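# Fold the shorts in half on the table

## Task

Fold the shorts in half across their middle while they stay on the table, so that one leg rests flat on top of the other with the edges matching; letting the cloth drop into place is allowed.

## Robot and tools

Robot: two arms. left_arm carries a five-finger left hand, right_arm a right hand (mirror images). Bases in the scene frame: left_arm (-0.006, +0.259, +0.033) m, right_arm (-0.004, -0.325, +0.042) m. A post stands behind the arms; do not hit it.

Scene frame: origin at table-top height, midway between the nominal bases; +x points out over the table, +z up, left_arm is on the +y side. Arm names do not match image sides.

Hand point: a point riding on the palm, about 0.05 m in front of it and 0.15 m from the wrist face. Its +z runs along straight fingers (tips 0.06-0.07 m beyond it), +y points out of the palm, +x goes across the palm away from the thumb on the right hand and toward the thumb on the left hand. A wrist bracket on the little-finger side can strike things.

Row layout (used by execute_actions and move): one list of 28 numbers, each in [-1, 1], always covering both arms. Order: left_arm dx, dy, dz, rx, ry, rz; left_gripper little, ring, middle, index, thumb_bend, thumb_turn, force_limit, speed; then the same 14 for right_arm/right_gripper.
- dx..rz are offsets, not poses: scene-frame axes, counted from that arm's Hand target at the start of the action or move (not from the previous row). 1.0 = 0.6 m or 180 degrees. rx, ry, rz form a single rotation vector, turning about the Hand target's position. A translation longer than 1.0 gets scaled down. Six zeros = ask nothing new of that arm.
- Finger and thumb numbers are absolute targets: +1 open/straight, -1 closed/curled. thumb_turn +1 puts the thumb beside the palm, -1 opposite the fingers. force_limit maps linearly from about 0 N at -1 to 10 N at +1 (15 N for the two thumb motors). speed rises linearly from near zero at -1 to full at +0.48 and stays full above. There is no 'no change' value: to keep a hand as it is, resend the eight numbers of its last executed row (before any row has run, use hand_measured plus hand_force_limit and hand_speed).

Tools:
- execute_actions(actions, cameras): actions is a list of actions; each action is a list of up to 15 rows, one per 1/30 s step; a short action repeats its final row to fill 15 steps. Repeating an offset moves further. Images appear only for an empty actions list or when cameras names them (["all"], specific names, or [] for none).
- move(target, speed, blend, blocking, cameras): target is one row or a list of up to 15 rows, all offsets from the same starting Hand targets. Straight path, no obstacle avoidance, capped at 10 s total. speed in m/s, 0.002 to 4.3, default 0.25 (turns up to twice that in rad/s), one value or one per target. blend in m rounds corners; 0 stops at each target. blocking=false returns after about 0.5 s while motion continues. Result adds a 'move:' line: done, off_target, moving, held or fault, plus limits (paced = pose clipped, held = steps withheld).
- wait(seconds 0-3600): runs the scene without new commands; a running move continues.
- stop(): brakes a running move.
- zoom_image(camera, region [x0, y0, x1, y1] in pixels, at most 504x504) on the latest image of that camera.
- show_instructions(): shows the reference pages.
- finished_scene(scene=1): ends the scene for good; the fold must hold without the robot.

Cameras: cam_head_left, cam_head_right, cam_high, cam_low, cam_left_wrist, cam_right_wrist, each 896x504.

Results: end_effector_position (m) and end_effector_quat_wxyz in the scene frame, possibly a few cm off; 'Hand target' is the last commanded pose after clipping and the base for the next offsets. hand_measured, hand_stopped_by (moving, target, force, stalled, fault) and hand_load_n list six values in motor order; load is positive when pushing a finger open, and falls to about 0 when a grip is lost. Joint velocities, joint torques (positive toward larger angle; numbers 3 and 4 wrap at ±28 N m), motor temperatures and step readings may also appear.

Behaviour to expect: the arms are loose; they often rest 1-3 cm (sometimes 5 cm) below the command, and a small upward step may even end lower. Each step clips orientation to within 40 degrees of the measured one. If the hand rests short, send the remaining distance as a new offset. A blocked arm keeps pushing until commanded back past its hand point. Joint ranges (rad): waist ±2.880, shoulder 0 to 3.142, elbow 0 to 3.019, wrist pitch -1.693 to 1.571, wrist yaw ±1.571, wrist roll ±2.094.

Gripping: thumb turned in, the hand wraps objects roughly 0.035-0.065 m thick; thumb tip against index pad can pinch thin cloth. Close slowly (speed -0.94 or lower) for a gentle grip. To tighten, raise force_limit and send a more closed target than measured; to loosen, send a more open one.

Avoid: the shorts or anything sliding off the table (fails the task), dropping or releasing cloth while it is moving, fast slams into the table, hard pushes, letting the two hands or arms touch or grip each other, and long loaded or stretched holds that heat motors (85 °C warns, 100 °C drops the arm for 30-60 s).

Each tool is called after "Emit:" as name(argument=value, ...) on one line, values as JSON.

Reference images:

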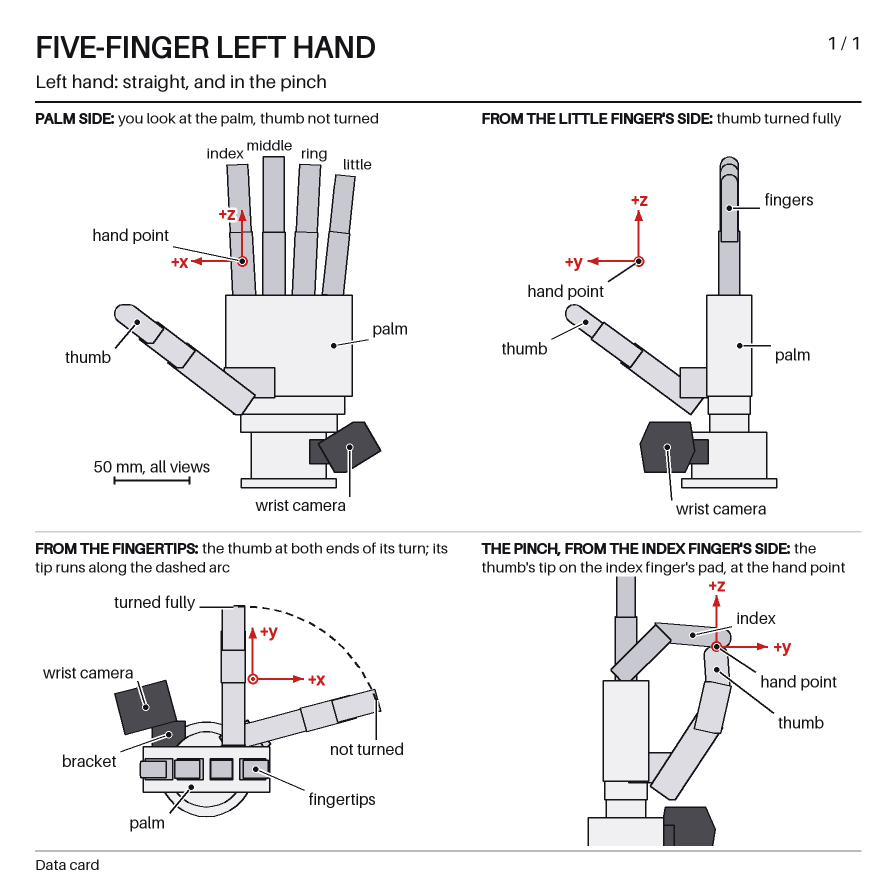

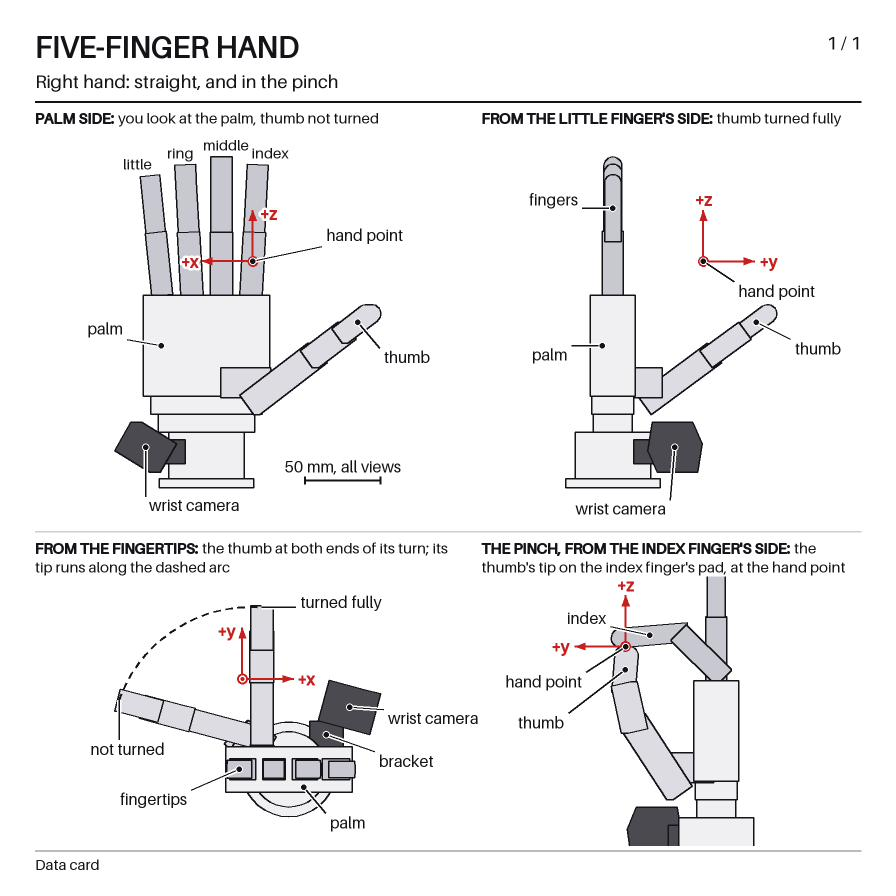

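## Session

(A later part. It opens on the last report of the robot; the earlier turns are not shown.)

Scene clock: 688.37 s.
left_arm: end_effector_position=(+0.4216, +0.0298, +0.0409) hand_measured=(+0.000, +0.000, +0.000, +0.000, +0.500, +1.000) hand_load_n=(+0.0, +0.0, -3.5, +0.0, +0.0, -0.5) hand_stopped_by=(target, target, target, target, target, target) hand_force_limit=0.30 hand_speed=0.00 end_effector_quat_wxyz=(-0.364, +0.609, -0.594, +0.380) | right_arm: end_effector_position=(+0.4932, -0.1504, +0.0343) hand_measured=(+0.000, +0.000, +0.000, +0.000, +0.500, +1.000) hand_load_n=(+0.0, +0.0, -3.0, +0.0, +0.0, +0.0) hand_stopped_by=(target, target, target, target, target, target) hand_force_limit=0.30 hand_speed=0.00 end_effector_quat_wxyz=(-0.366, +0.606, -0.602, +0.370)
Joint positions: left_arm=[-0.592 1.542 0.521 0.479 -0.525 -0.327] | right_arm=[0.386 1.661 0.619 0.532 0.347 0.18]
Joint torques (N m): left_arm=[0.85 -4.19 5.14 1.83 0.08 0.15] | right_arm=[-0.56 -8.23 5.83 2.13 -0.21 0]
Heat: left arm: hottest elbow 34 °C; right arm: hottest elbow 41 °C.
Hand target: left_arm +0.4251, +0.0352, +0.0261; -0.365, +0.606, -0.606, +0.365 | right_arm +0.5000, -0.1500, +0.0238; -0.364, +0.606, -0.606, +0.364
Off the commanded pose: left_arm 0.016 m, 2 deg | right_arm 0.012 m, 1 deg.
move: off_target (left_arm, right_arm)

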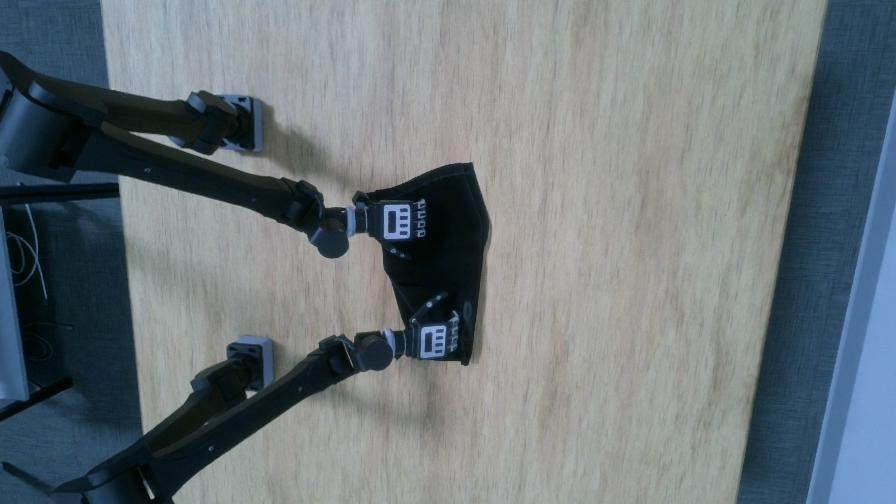

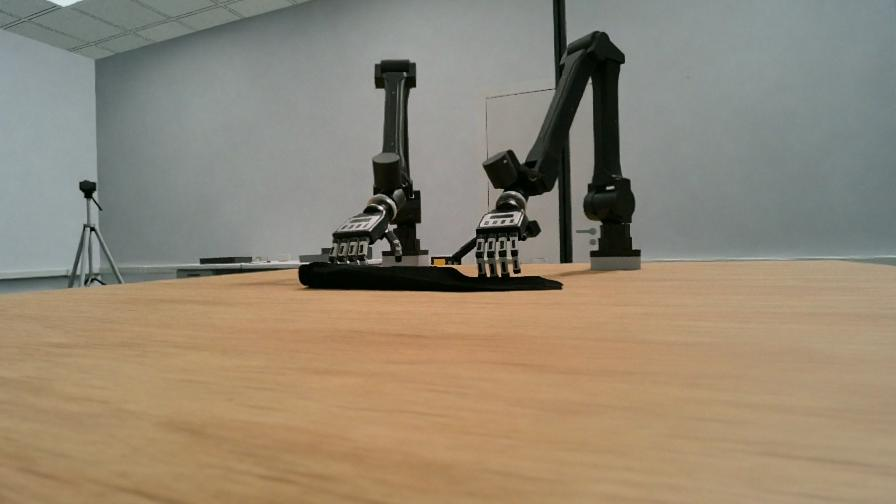

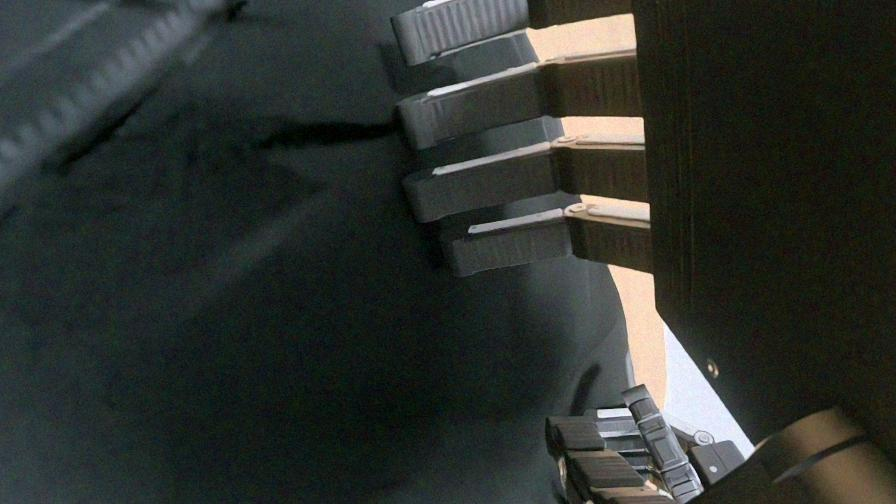

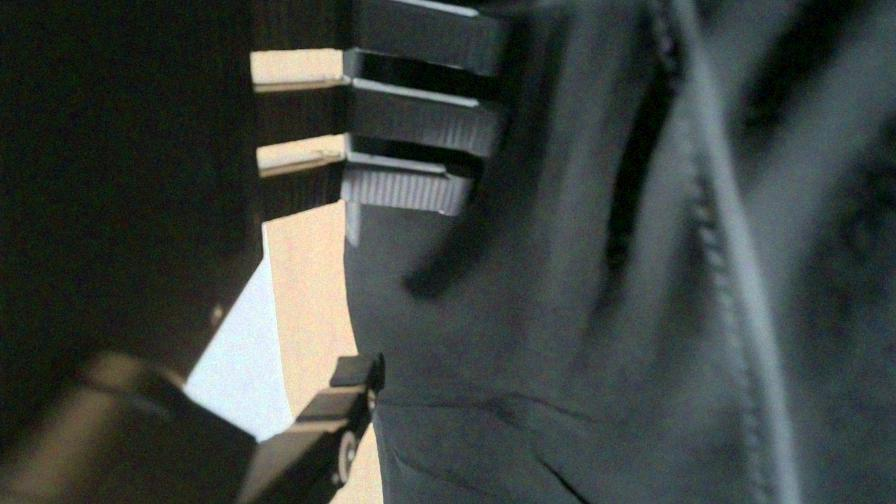

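Emit:
move(target=[[0.0,0.0,0.1,0,0,0,0.0,0.0,0.0,0.0,0.5,1,0.3,0.0,0.0,0.0,0.1,0,0,0,0.0,0.0,0.0,0.0,0.5,1,0.3,0.0],[-0.3,0.2,0.25,0,0,0,0.0,0.0,0.0,0.0,0.5,1,0.3,0.0,-0.25,-0.25,0.25,0,0,0,0.0,0.0,0.0,0.0,0.5,1,0.3,0.0]], speed=[0.06,0.2], blend=[0.02,0], cameras=["cam_high","cam_low","cam_head_left","cam_head_right"])

Emit:
zoom_image(camera="cam_high", region=[330, 140, 500, 380])

Scene clock: 694.90 s.
left_arm: end_effector_position=(+0.2430, +0.1531, +0.1665) hand_measured=(+0.000, +0.000, +0.000, +0.000, +0.500, +1.000) hand_load_n=(+0.0, +0.0, +0.0, +0.0, +0.0, +0.0) hand_stopped_by=(target, target, target, target, target, target) hand_force_limit=0.30 hand_speed=0.00 end_effector_quat_wxyz=(-0.358, +0.608, -0.609, +0.361) | right_arm: end_effector_position=(+0.3542, -0.2973, +0.1794) hand_measured=(+0.000, +0.000, +0.000, +0.000, +0.500, +1.000) hand_load_n=(+0.0, +0.0, +0.0, +0.0, +0.0, +0.0) hand_stopped_by=(target, target, target, target, target, target) hand_force_limit=0.30 hand_speed=0.00 end_effector_quat_wxyz=(-0.371, +0.601, -0.605, +0.368)
Joint positions: left_arm=[-0.583 0.341 0.339 -0.583 -0.51 -0.317] | right_arm=[-0.02 0.727 0.408 -0.152 -0.015 -0.001]
Joint torques (N m): left_arm=[-0.09 2.43 8.92 1.39 -0.32 0.08] | right_arm=[-0.62 -1.49 7.62 1.24 -0.13 -0.18]
Heat: left arm: hottest elbow 34 °C; right arm: hottest elbow 40 °C.
Hand target: left_arm +0.2451, +0.1551, +0.1762; -0.365, +0.606, -0.606, +0.365 | right_arm +0.3500, -0.2999, +0.1737; -0.364, +0.606, -0.606, +0.364
Off the commanded pose: left_arm 0.010 m, 1 deg | right_arm 0.007 m, 1 deg.
move: done
Images, in order (width x height): cam_head_left 896x504, cam_head_right 896x504, cam_high 896x504, cam_low 896x504.

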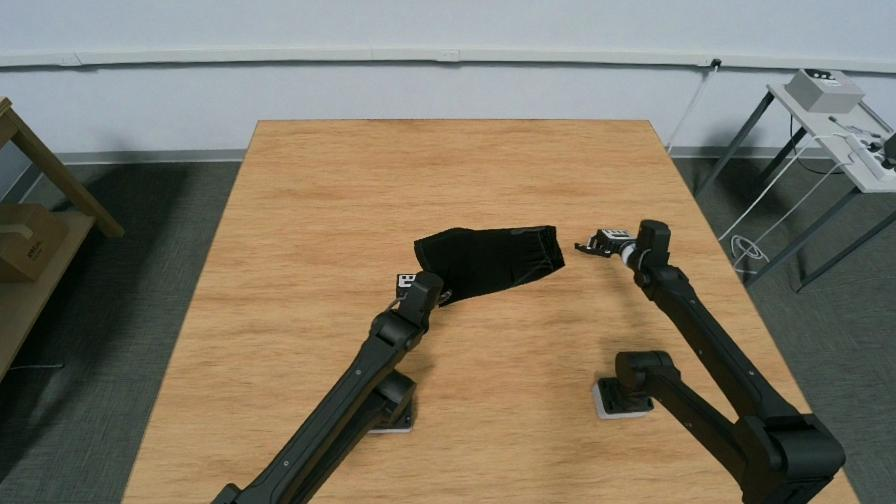

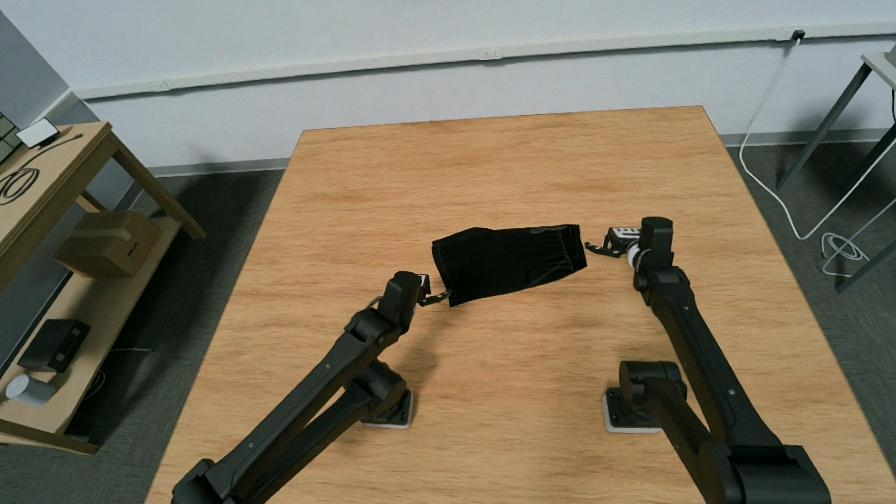

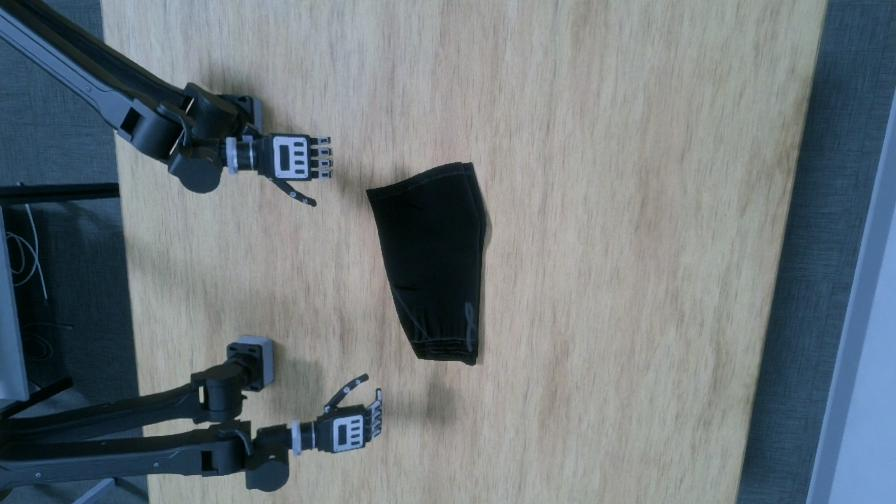

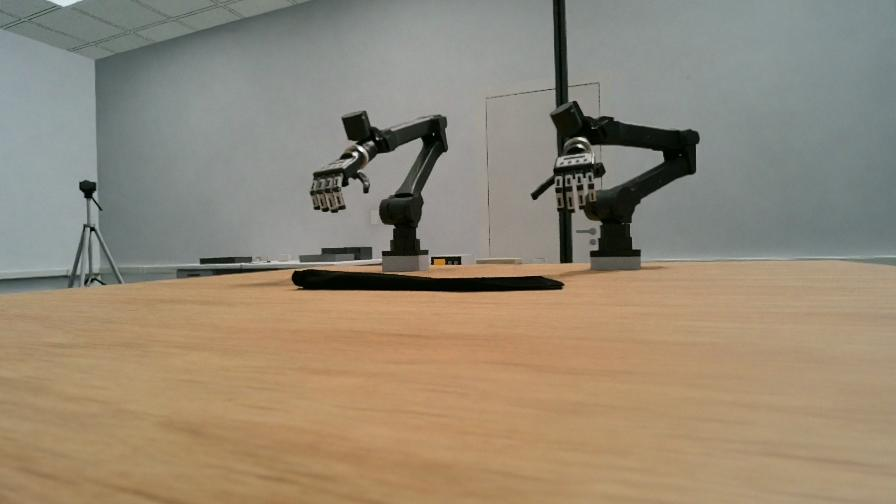

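Scaled by 2.100.

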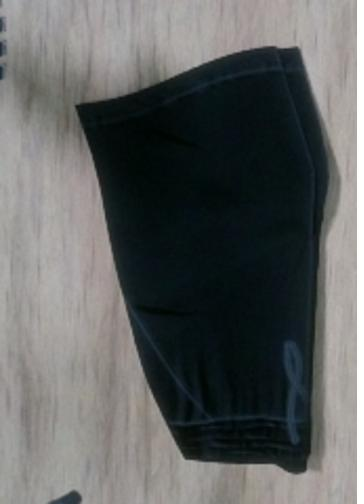

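Emit:
move(target=[[0.25,-0.2,-0.1,0,0,0,0.0,0.0,0.0,0.0,0.5,1,0.3,0.0,0.2167,0.2415,-0.106,0,0,0,0.0,0.0,0.0,0.0,0.5,1,0.3,0.0],[0.25,-0.2,-0.235,0,0,0,0.0,0.0,0.0,0.0,0.5,1,0.3,0.0,0.2167,0.2415,-0.2395,0,0,0,0.0,0.0,0.0,0.0,0.5,1,0.3,0.0]], speed=[0.2,0.1], blend=[0.02,0], cameras=["cam_high"])

Emit:
zoom_image(camera="cam_high", region=[330, 140, 500, 380])

Scene clock: 708.23 s.
left_arm: end_effector_position=(+0.3967, +0.0389, +0.0408) hand_measured=(+0.000, +0.000, +0.000, +0.000, +0.500, +1.000) hand_load_n=(+0.0, +0.0, -1.0, +0.0, +0.0, +0.0) hand_stopped_by=(target, target, target, target, target, target) hand_force_limit=0.30 hand_speed=0.00 end_effector_quat_wxyz=(-0.368, +0.604, -0.608, +0.362) | right_arm: end_effector_position=(+0.4811, -0.1578, +0.0358) hand_measured=(+0.000, +0.000, +0.000, +0.000, +0.500, +1.000) hand_load_n=(+0.0, +0.0, -0.5, +0.0, +0.0, +0.0) hand_stopped_by=(target, target, target, target, target, target) hand_force_limit=0.30 hand_speed=0.00 end_effector_quat_wxyz=(-0.360, +0.611, -0.602, +0.366)
Joint positions: left_arm=[-0.62 1.477 0.477 0.419 -0.554 -0.321] | right_arm=[0.379 1.625 0.59 0.511 0.336 0.172]
Joint torques (N m): left_arm=[-0.91 -4.6 4.27 2.41 -0.25 -0.18] | right_arm=[0.67 -8.64 4.21 2.36 0.22 0.13]
Heat: left arm: hottest elbow 34 °C; right arm: hottest elbow 39 °C.
Hand target: left_arm +0.3950, +0.0353, +0.0349; -0.365, +0.606, -0.606, +0.364 | right_arm +0.4801, -0.1551, +0.0301; -0.364, +0.606, -0.606, +0.364
Off the commanded pose: left_arm 0.007 m, 1 deg | right_arm 0.007 m, 1 deg.
move: done

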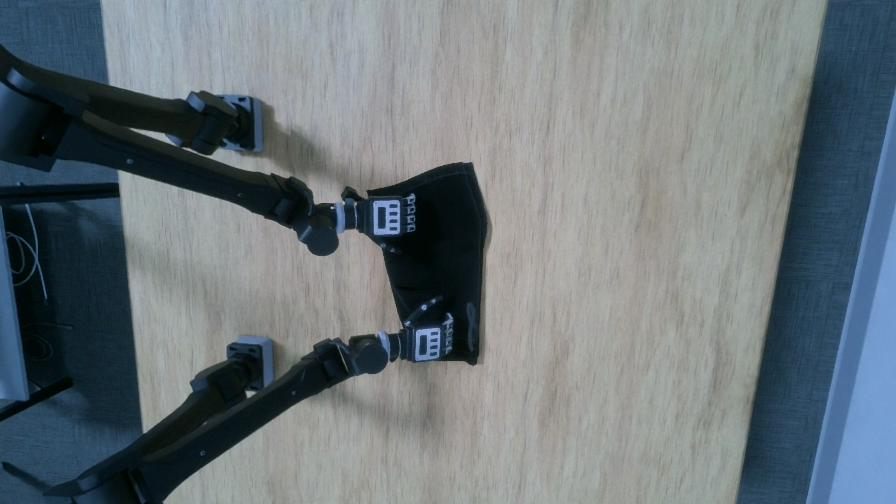

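Scaled by 2.100.

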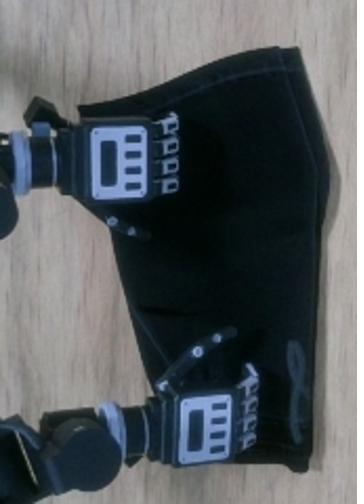

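Emit:
move(target=[0.05,0.0,-0.015,0,0,0,0.0,0.0,0.0,0.0,0.5,1,0.3,0.0,0.03,0.0,-0.01,0,0,0,0.0,0.0,0.0,0.0,0.5,1,0.3,0.0], speed=0.06, cameras=["cam_high"])

Emit:
zoom_image(camera="cam_high", region=[330, 140, 500, 380])

Scene clock: 712.20 s.
left_arm: end_effector_position=(+0.4215, +0.0319, +0.0408) hand_measured=(+0.000, +0.000, +0.000, +0.000, +0.500, +1.000) hand_load_n=(+0.0, +0.0, -4.0, +0.0, +0.0, +0.0) hand_stopped_by=(target, target, target, target, target, target) hand_force_limit=0.30 hand_speed=0.00 end_effector_quat_wxyz=(-0.367, +0.606, -0.597, +0.377) | right_arm: end_effector_position=(+0.4915, -0.1554, +0.0341) hand_measured=(+0.000, +0.000, +0.000, +0.000, +0.500, +1.000) hand_load_n=(+0.5, +0.0, -2.5, +0.0, +0.0, +0.0) hand_stopped_by=(target, target, target, target, target, target) hand_force_limit=0.30 hand_speed=0.00 end_effector_quat_wxyz=(-0.365, +0.607, -0.602, +0.370)
Joint positions: left_arm=[-0.591 1.54 0.52 0.479 -0.528 -0.315] | right_arm=[0.376 1.655 0.61 0.537 0.337 0.172]
Joint torques (N m): left_arm=[0.5 -4.13 5.22 1.85 0.17 0.11] | right_arm=[-0.5 -8.18 5.96 2.13 -0.18 0.03]
Heat: left arm: hottest elbow 34 °C; right arm: hottest elbow 39 °C.
Hand target: left_arm +0.4252, +0.0351, +0.0262; -0.365, +0.606, -0.606, +0.365 | right_arm +0.4982, -0.1551, +0.0243; -0.365, +0.606, -0.606, +0.364
Off the commanded pose: left_arm 0.016 m, 2 deg | right_arm 0.012 m, 1 deg.
move: off_target (left_arm, right_arm)

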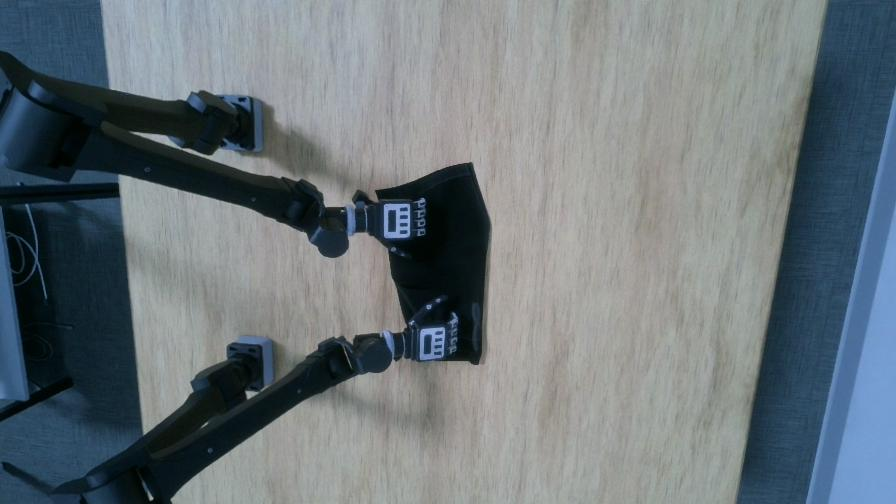

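Scaled by 2.100.

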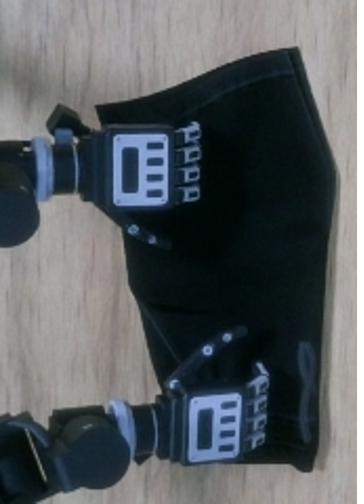

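Emit:
move(target=[[0.0,0.0,0.1,0,0,0,0.0,0.0,0.0,0.0,0.5,1,0.3,0.0,0.0,0.0,0.1,0,0,0,0.0,0.0,0.0,0.0,0.5,1,0.3,0.0],[-0.3,0.2,0.25,0,0,0,0.0,0.0,0.0,0.0,0.5,1,0.3,0.0,-0.25,-0.25,0.25,0,0,0,0.0,0.0,0.0,0.0,0.5,1,0.3,0.0]], speed=[0.06,0.2], blend=[0.02,0], cameras=["cam_high","cam_low","cam_head_left","cam_head_right"])

Emit:
zoom_image(camera="cam_high", region=[330, 140, 500, 380])

Scene clock: 718.70 s.
left_arm: end_effector_position=(+0.2433, +0.1530, +0.1668) hand_measured=(+0.000, +0.000, +0.000, +0.000, +0.500, +1.000) hand_load_n=(+0.0, +0.0, +0.0, +0.0, +0.0, -0.5) hand_stopped_by=(target, target, target, target, target, target) hand_force_limit=0.30 hand_speed=0.00 end_effector_quat_wxyz=(-0.358, +0.608, -0.609, +0.362) | right_arm: end_effector_position=(+0.3521, -0.3026, +0.1793) hand_measured=(+0.000, +0.000, +0.000, +0.000, +0.500, +1.000) hand_load_n=(+0.0, +0.0, +0.0, +0.0, +0.0, +0.0) hand_stopped_by=(target, target, target, target, target, target) hand_force_limit=0.30 hand_speed=0.00 end_effector_quat_wxyz=(-0.370, +0.601, -0.605, +0.367)
Joint positions: left_arm=[-0.583 0.341 0.339 -0.581 -0.51 -0.317] | right_arm=[-0.044 0.72 0.406 -0.16 -0.037 -0.012]
Joint torques (N m): left_arm=[-0.03 2.55 8.9 1.39 -0.32 0.06] | right_arm=[-0.62 -1.38 7.47 1.35 -0.15 -0.16]
Heat: left arm: hottest elbow 34 °C; right arm: hottest elbow 38 °C.
Hand target: left_arm +0.2452, +0.1552, +0.1761; -0.365, +0.606, -0.606, +0.365 | right_arm +0.3482, -0.3051, +0.1741; -0.364, +0.606, -0.606, +0.364
Off the commanded pose: left_arm 0.010 m, 1 deg | right_arm 0.007 m, 1 deg.
move: done
Images, in order (width x height): cam_head_left 896x504, cam_head_right 896x504, cam_high 896x504, cam_low 896x504.

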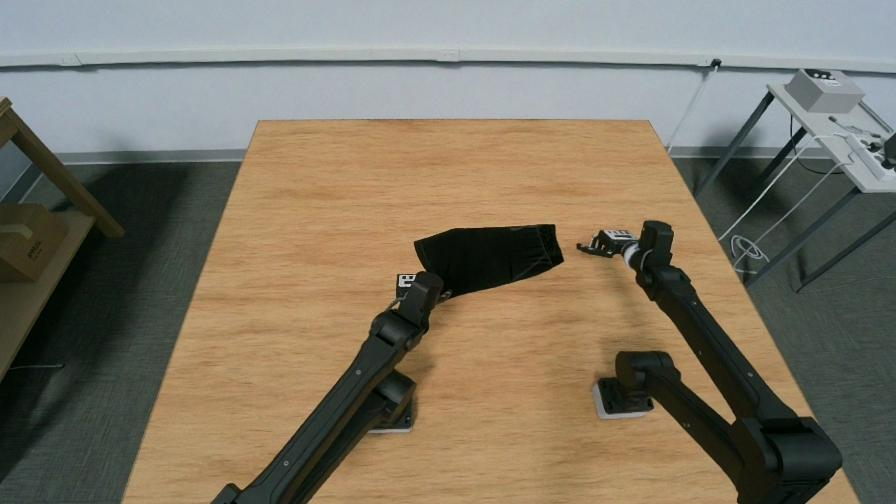

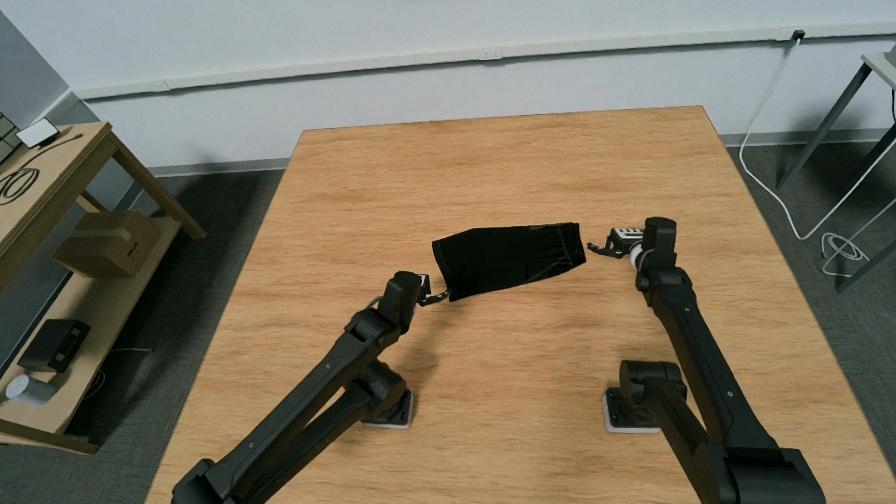

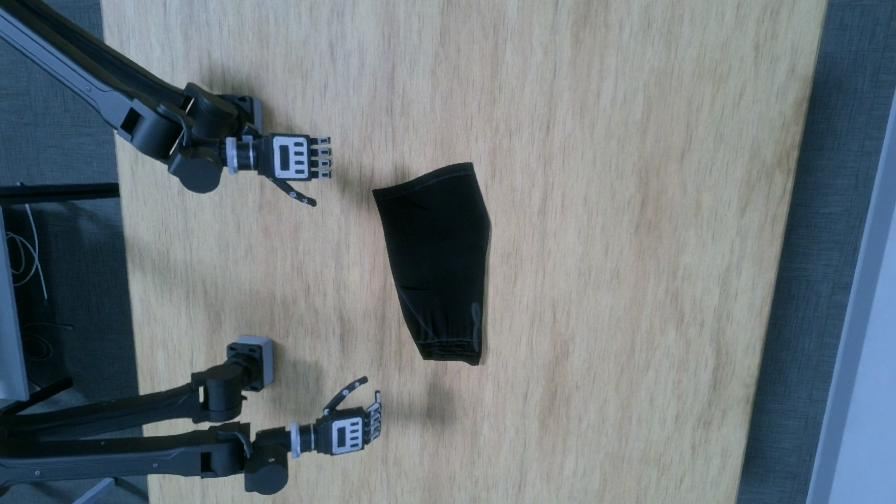

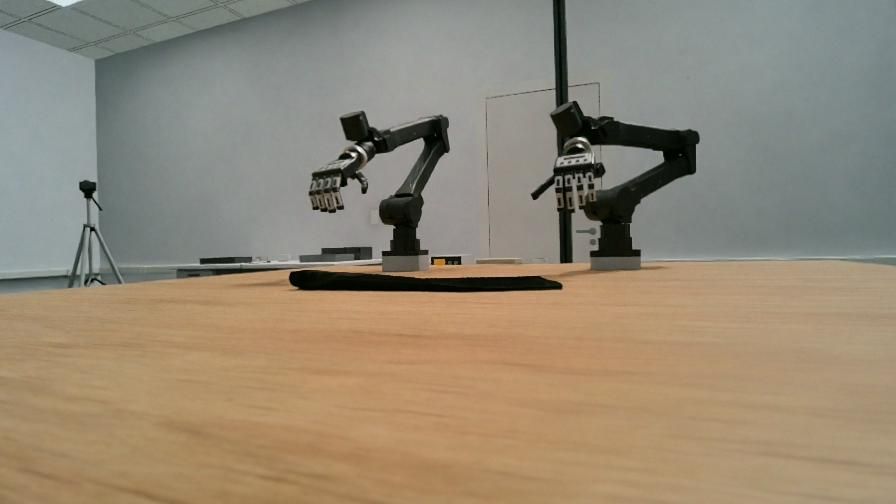

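Scaled by 2.100.

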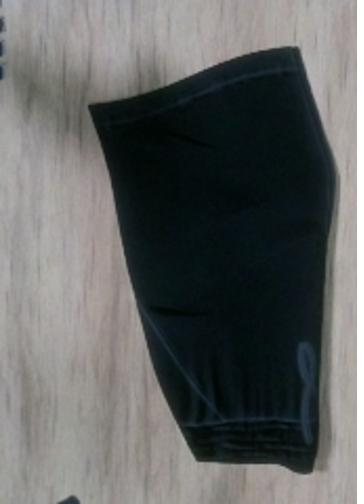

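Emit:
zoom_image(camera="cam_high", region=[355, 150, 445, 220])

Emit:
zoom_image(camera="cam_high", region=[390, 300, 500, 380])

Emit:
zoom_image(camera="cam_head_right", region=[400, 200, 620, 320])

Emit:
zoom_image(camera="cam_low", region=[270, 240, 590, 320])

Scaled by 5.600.

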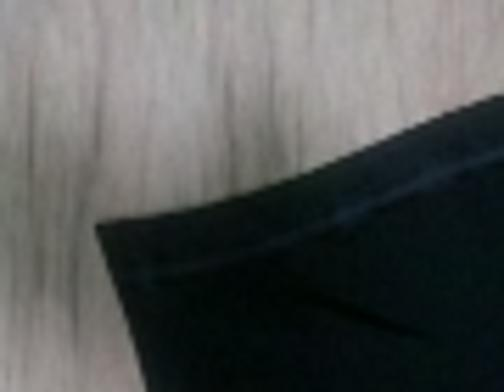

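Scaled by 4.582.

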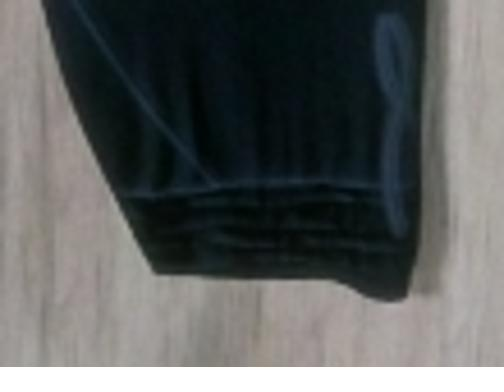

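Scaled by 2.291.

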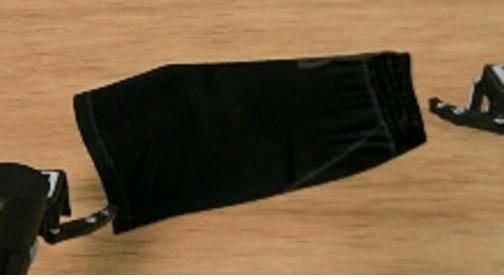

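Scaled by 1.575.

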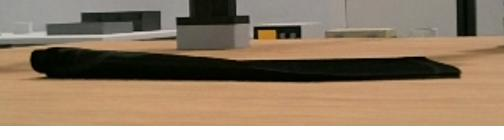

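Emit:
zoom_image(camera="cam_low", region=[280, 255, 400, 305])

Emit:
zoom_image(camera="cam_low", region=[400, 255, 580, 305])

Emit:
zoom_image(camera="cam_head_left", region=[400, 200, 600, 320])

Scaled by 4.200.

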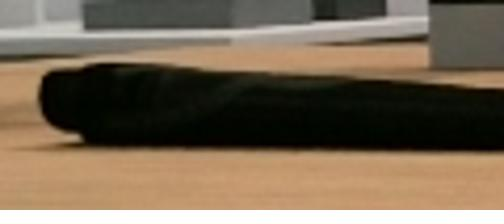

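Scaled by 2.800.

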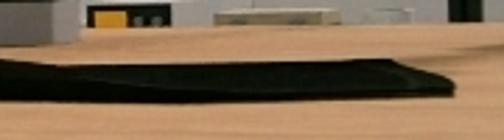

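Scaled by 2.520.

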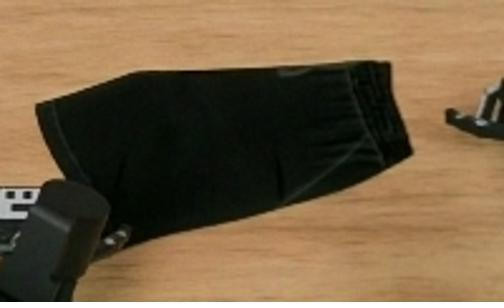

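Emit:
move(target=[-0.1,0.15,0.1,0,0,0,0.0,0.0,0.0,0.0,0.5,1,0.3,0.0,-0.15,-0.15,0.1,0,0,0,0.0,0.0,0.0,0.0,0.5,1,0.3,0.0], speed=0.2, cameras=["cam_high","cam_head_left","cam_head_right"])

Emit:
zoom_image(camera="cam_high", region=[330, 140, 500, 380])

Emit:
zoom_image(camera="cam_head_left", region=[400, 200, 600, 320])

Scene clock: 738.10 s.
left_arm: end_effector_position=(+0.1856, +0.2420, +0.2182) hand_measured=(+0.000, +0.000, +0.000, +0.000, +0.500, +1.000) hand_load_n=(+0.0, +0.0, +0.0, -0.5, +0.0, -0.5) hand_stopped_by=(target, target, target, target, target, target) hand_force_limit=0.30 hand_speed=0.00 end_effector_quat_wxyz=(-0.352, +0.615, -0.605, +0.363) | right_arm: end_effector_position=(+0.2538, -0.3883, +0.2088) hand_measured=(+0.000, +0.000, +0.000, +0.000, +0.500, +1.000) hand_load_n=(+0.0, +0.0, +0.0, +0.0, +0.0, +0.0) hand_stopped_by=(target, target, target, target, target, target) hand_force_limit=0.30 hand_speed=0.00 end_effector_quat_wxyz=(-0.363, +0.606, -0.617, +0.346)
Joint positions: left_arm=[0.326 0.022 0.461 -0.971 0.279 0.137] | right_arm=[-0.69 0.463 0.46 -0.64 -0.594 -0.363]
Joint torques (N m): left_arm=[0.5 5.89 10.17 1.52 0.22 0.12] | right_arm=[-0.56 1.61 11.9 1.16 -0.48 -0.11]
Heat: left arm: hottest elbow 35 °C; right arm: hottest elbow 39 °C.
Hand target: left_arm +0.1852, +0.2452, +0.2362; -0.365, +0.606, -0.606, +0.365 | right_arm +0.2581, -0.3950, +0.2341; -0.365, +0.606, -0.606, +0.364
Off the commanded pose: left_arm 0.018 m, 2 deg | right_arm 0.027 m, 2 deg.
move: off_target (left_arm, right_arm)
Images, in order (width x height): cam_head_left 896x504, cam_head_right 896x504, cam_high 896x504.

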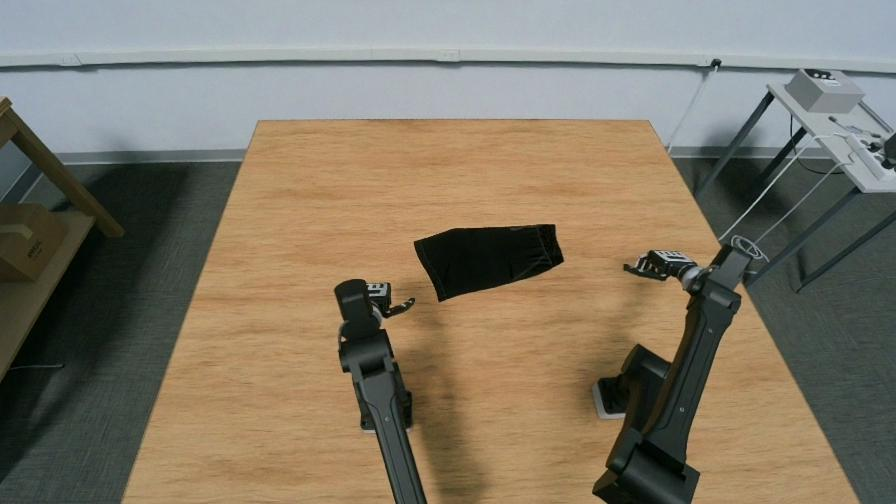

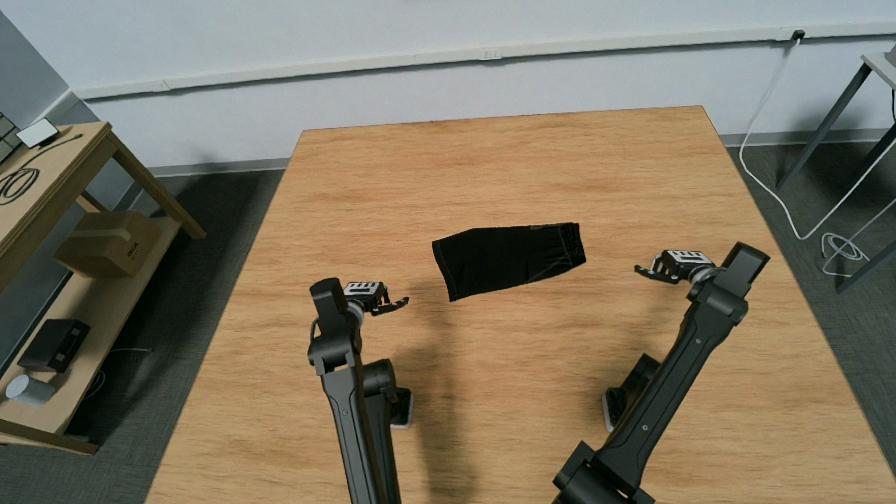

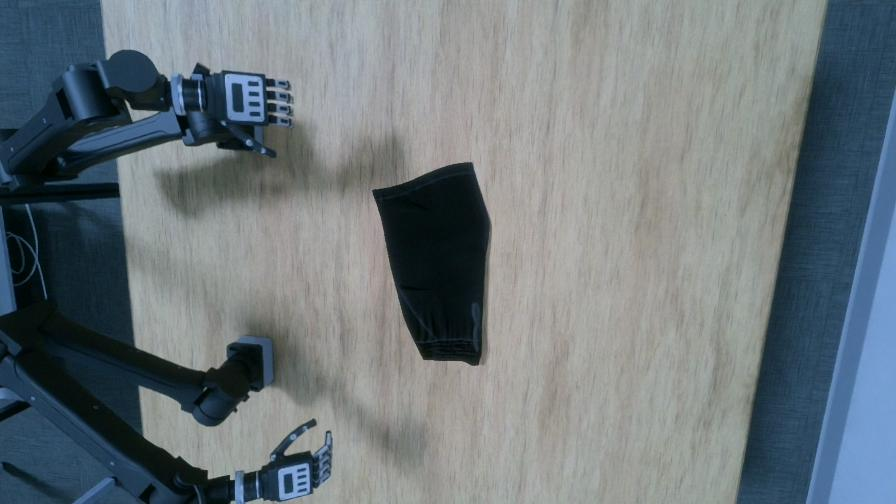

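Scaled by 2.100.

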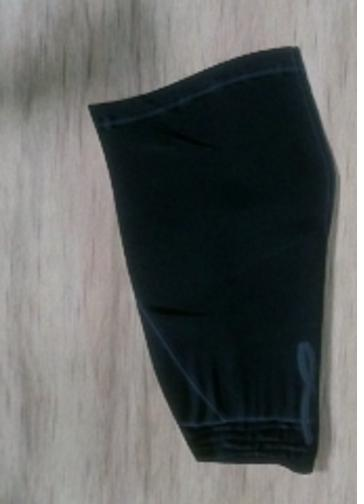

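Scaled by 2.520.

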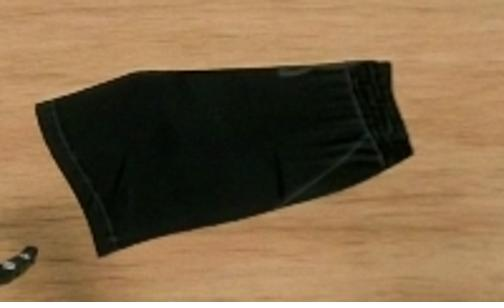

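Emit:
finished_scene()

The scene is finished: the task was done.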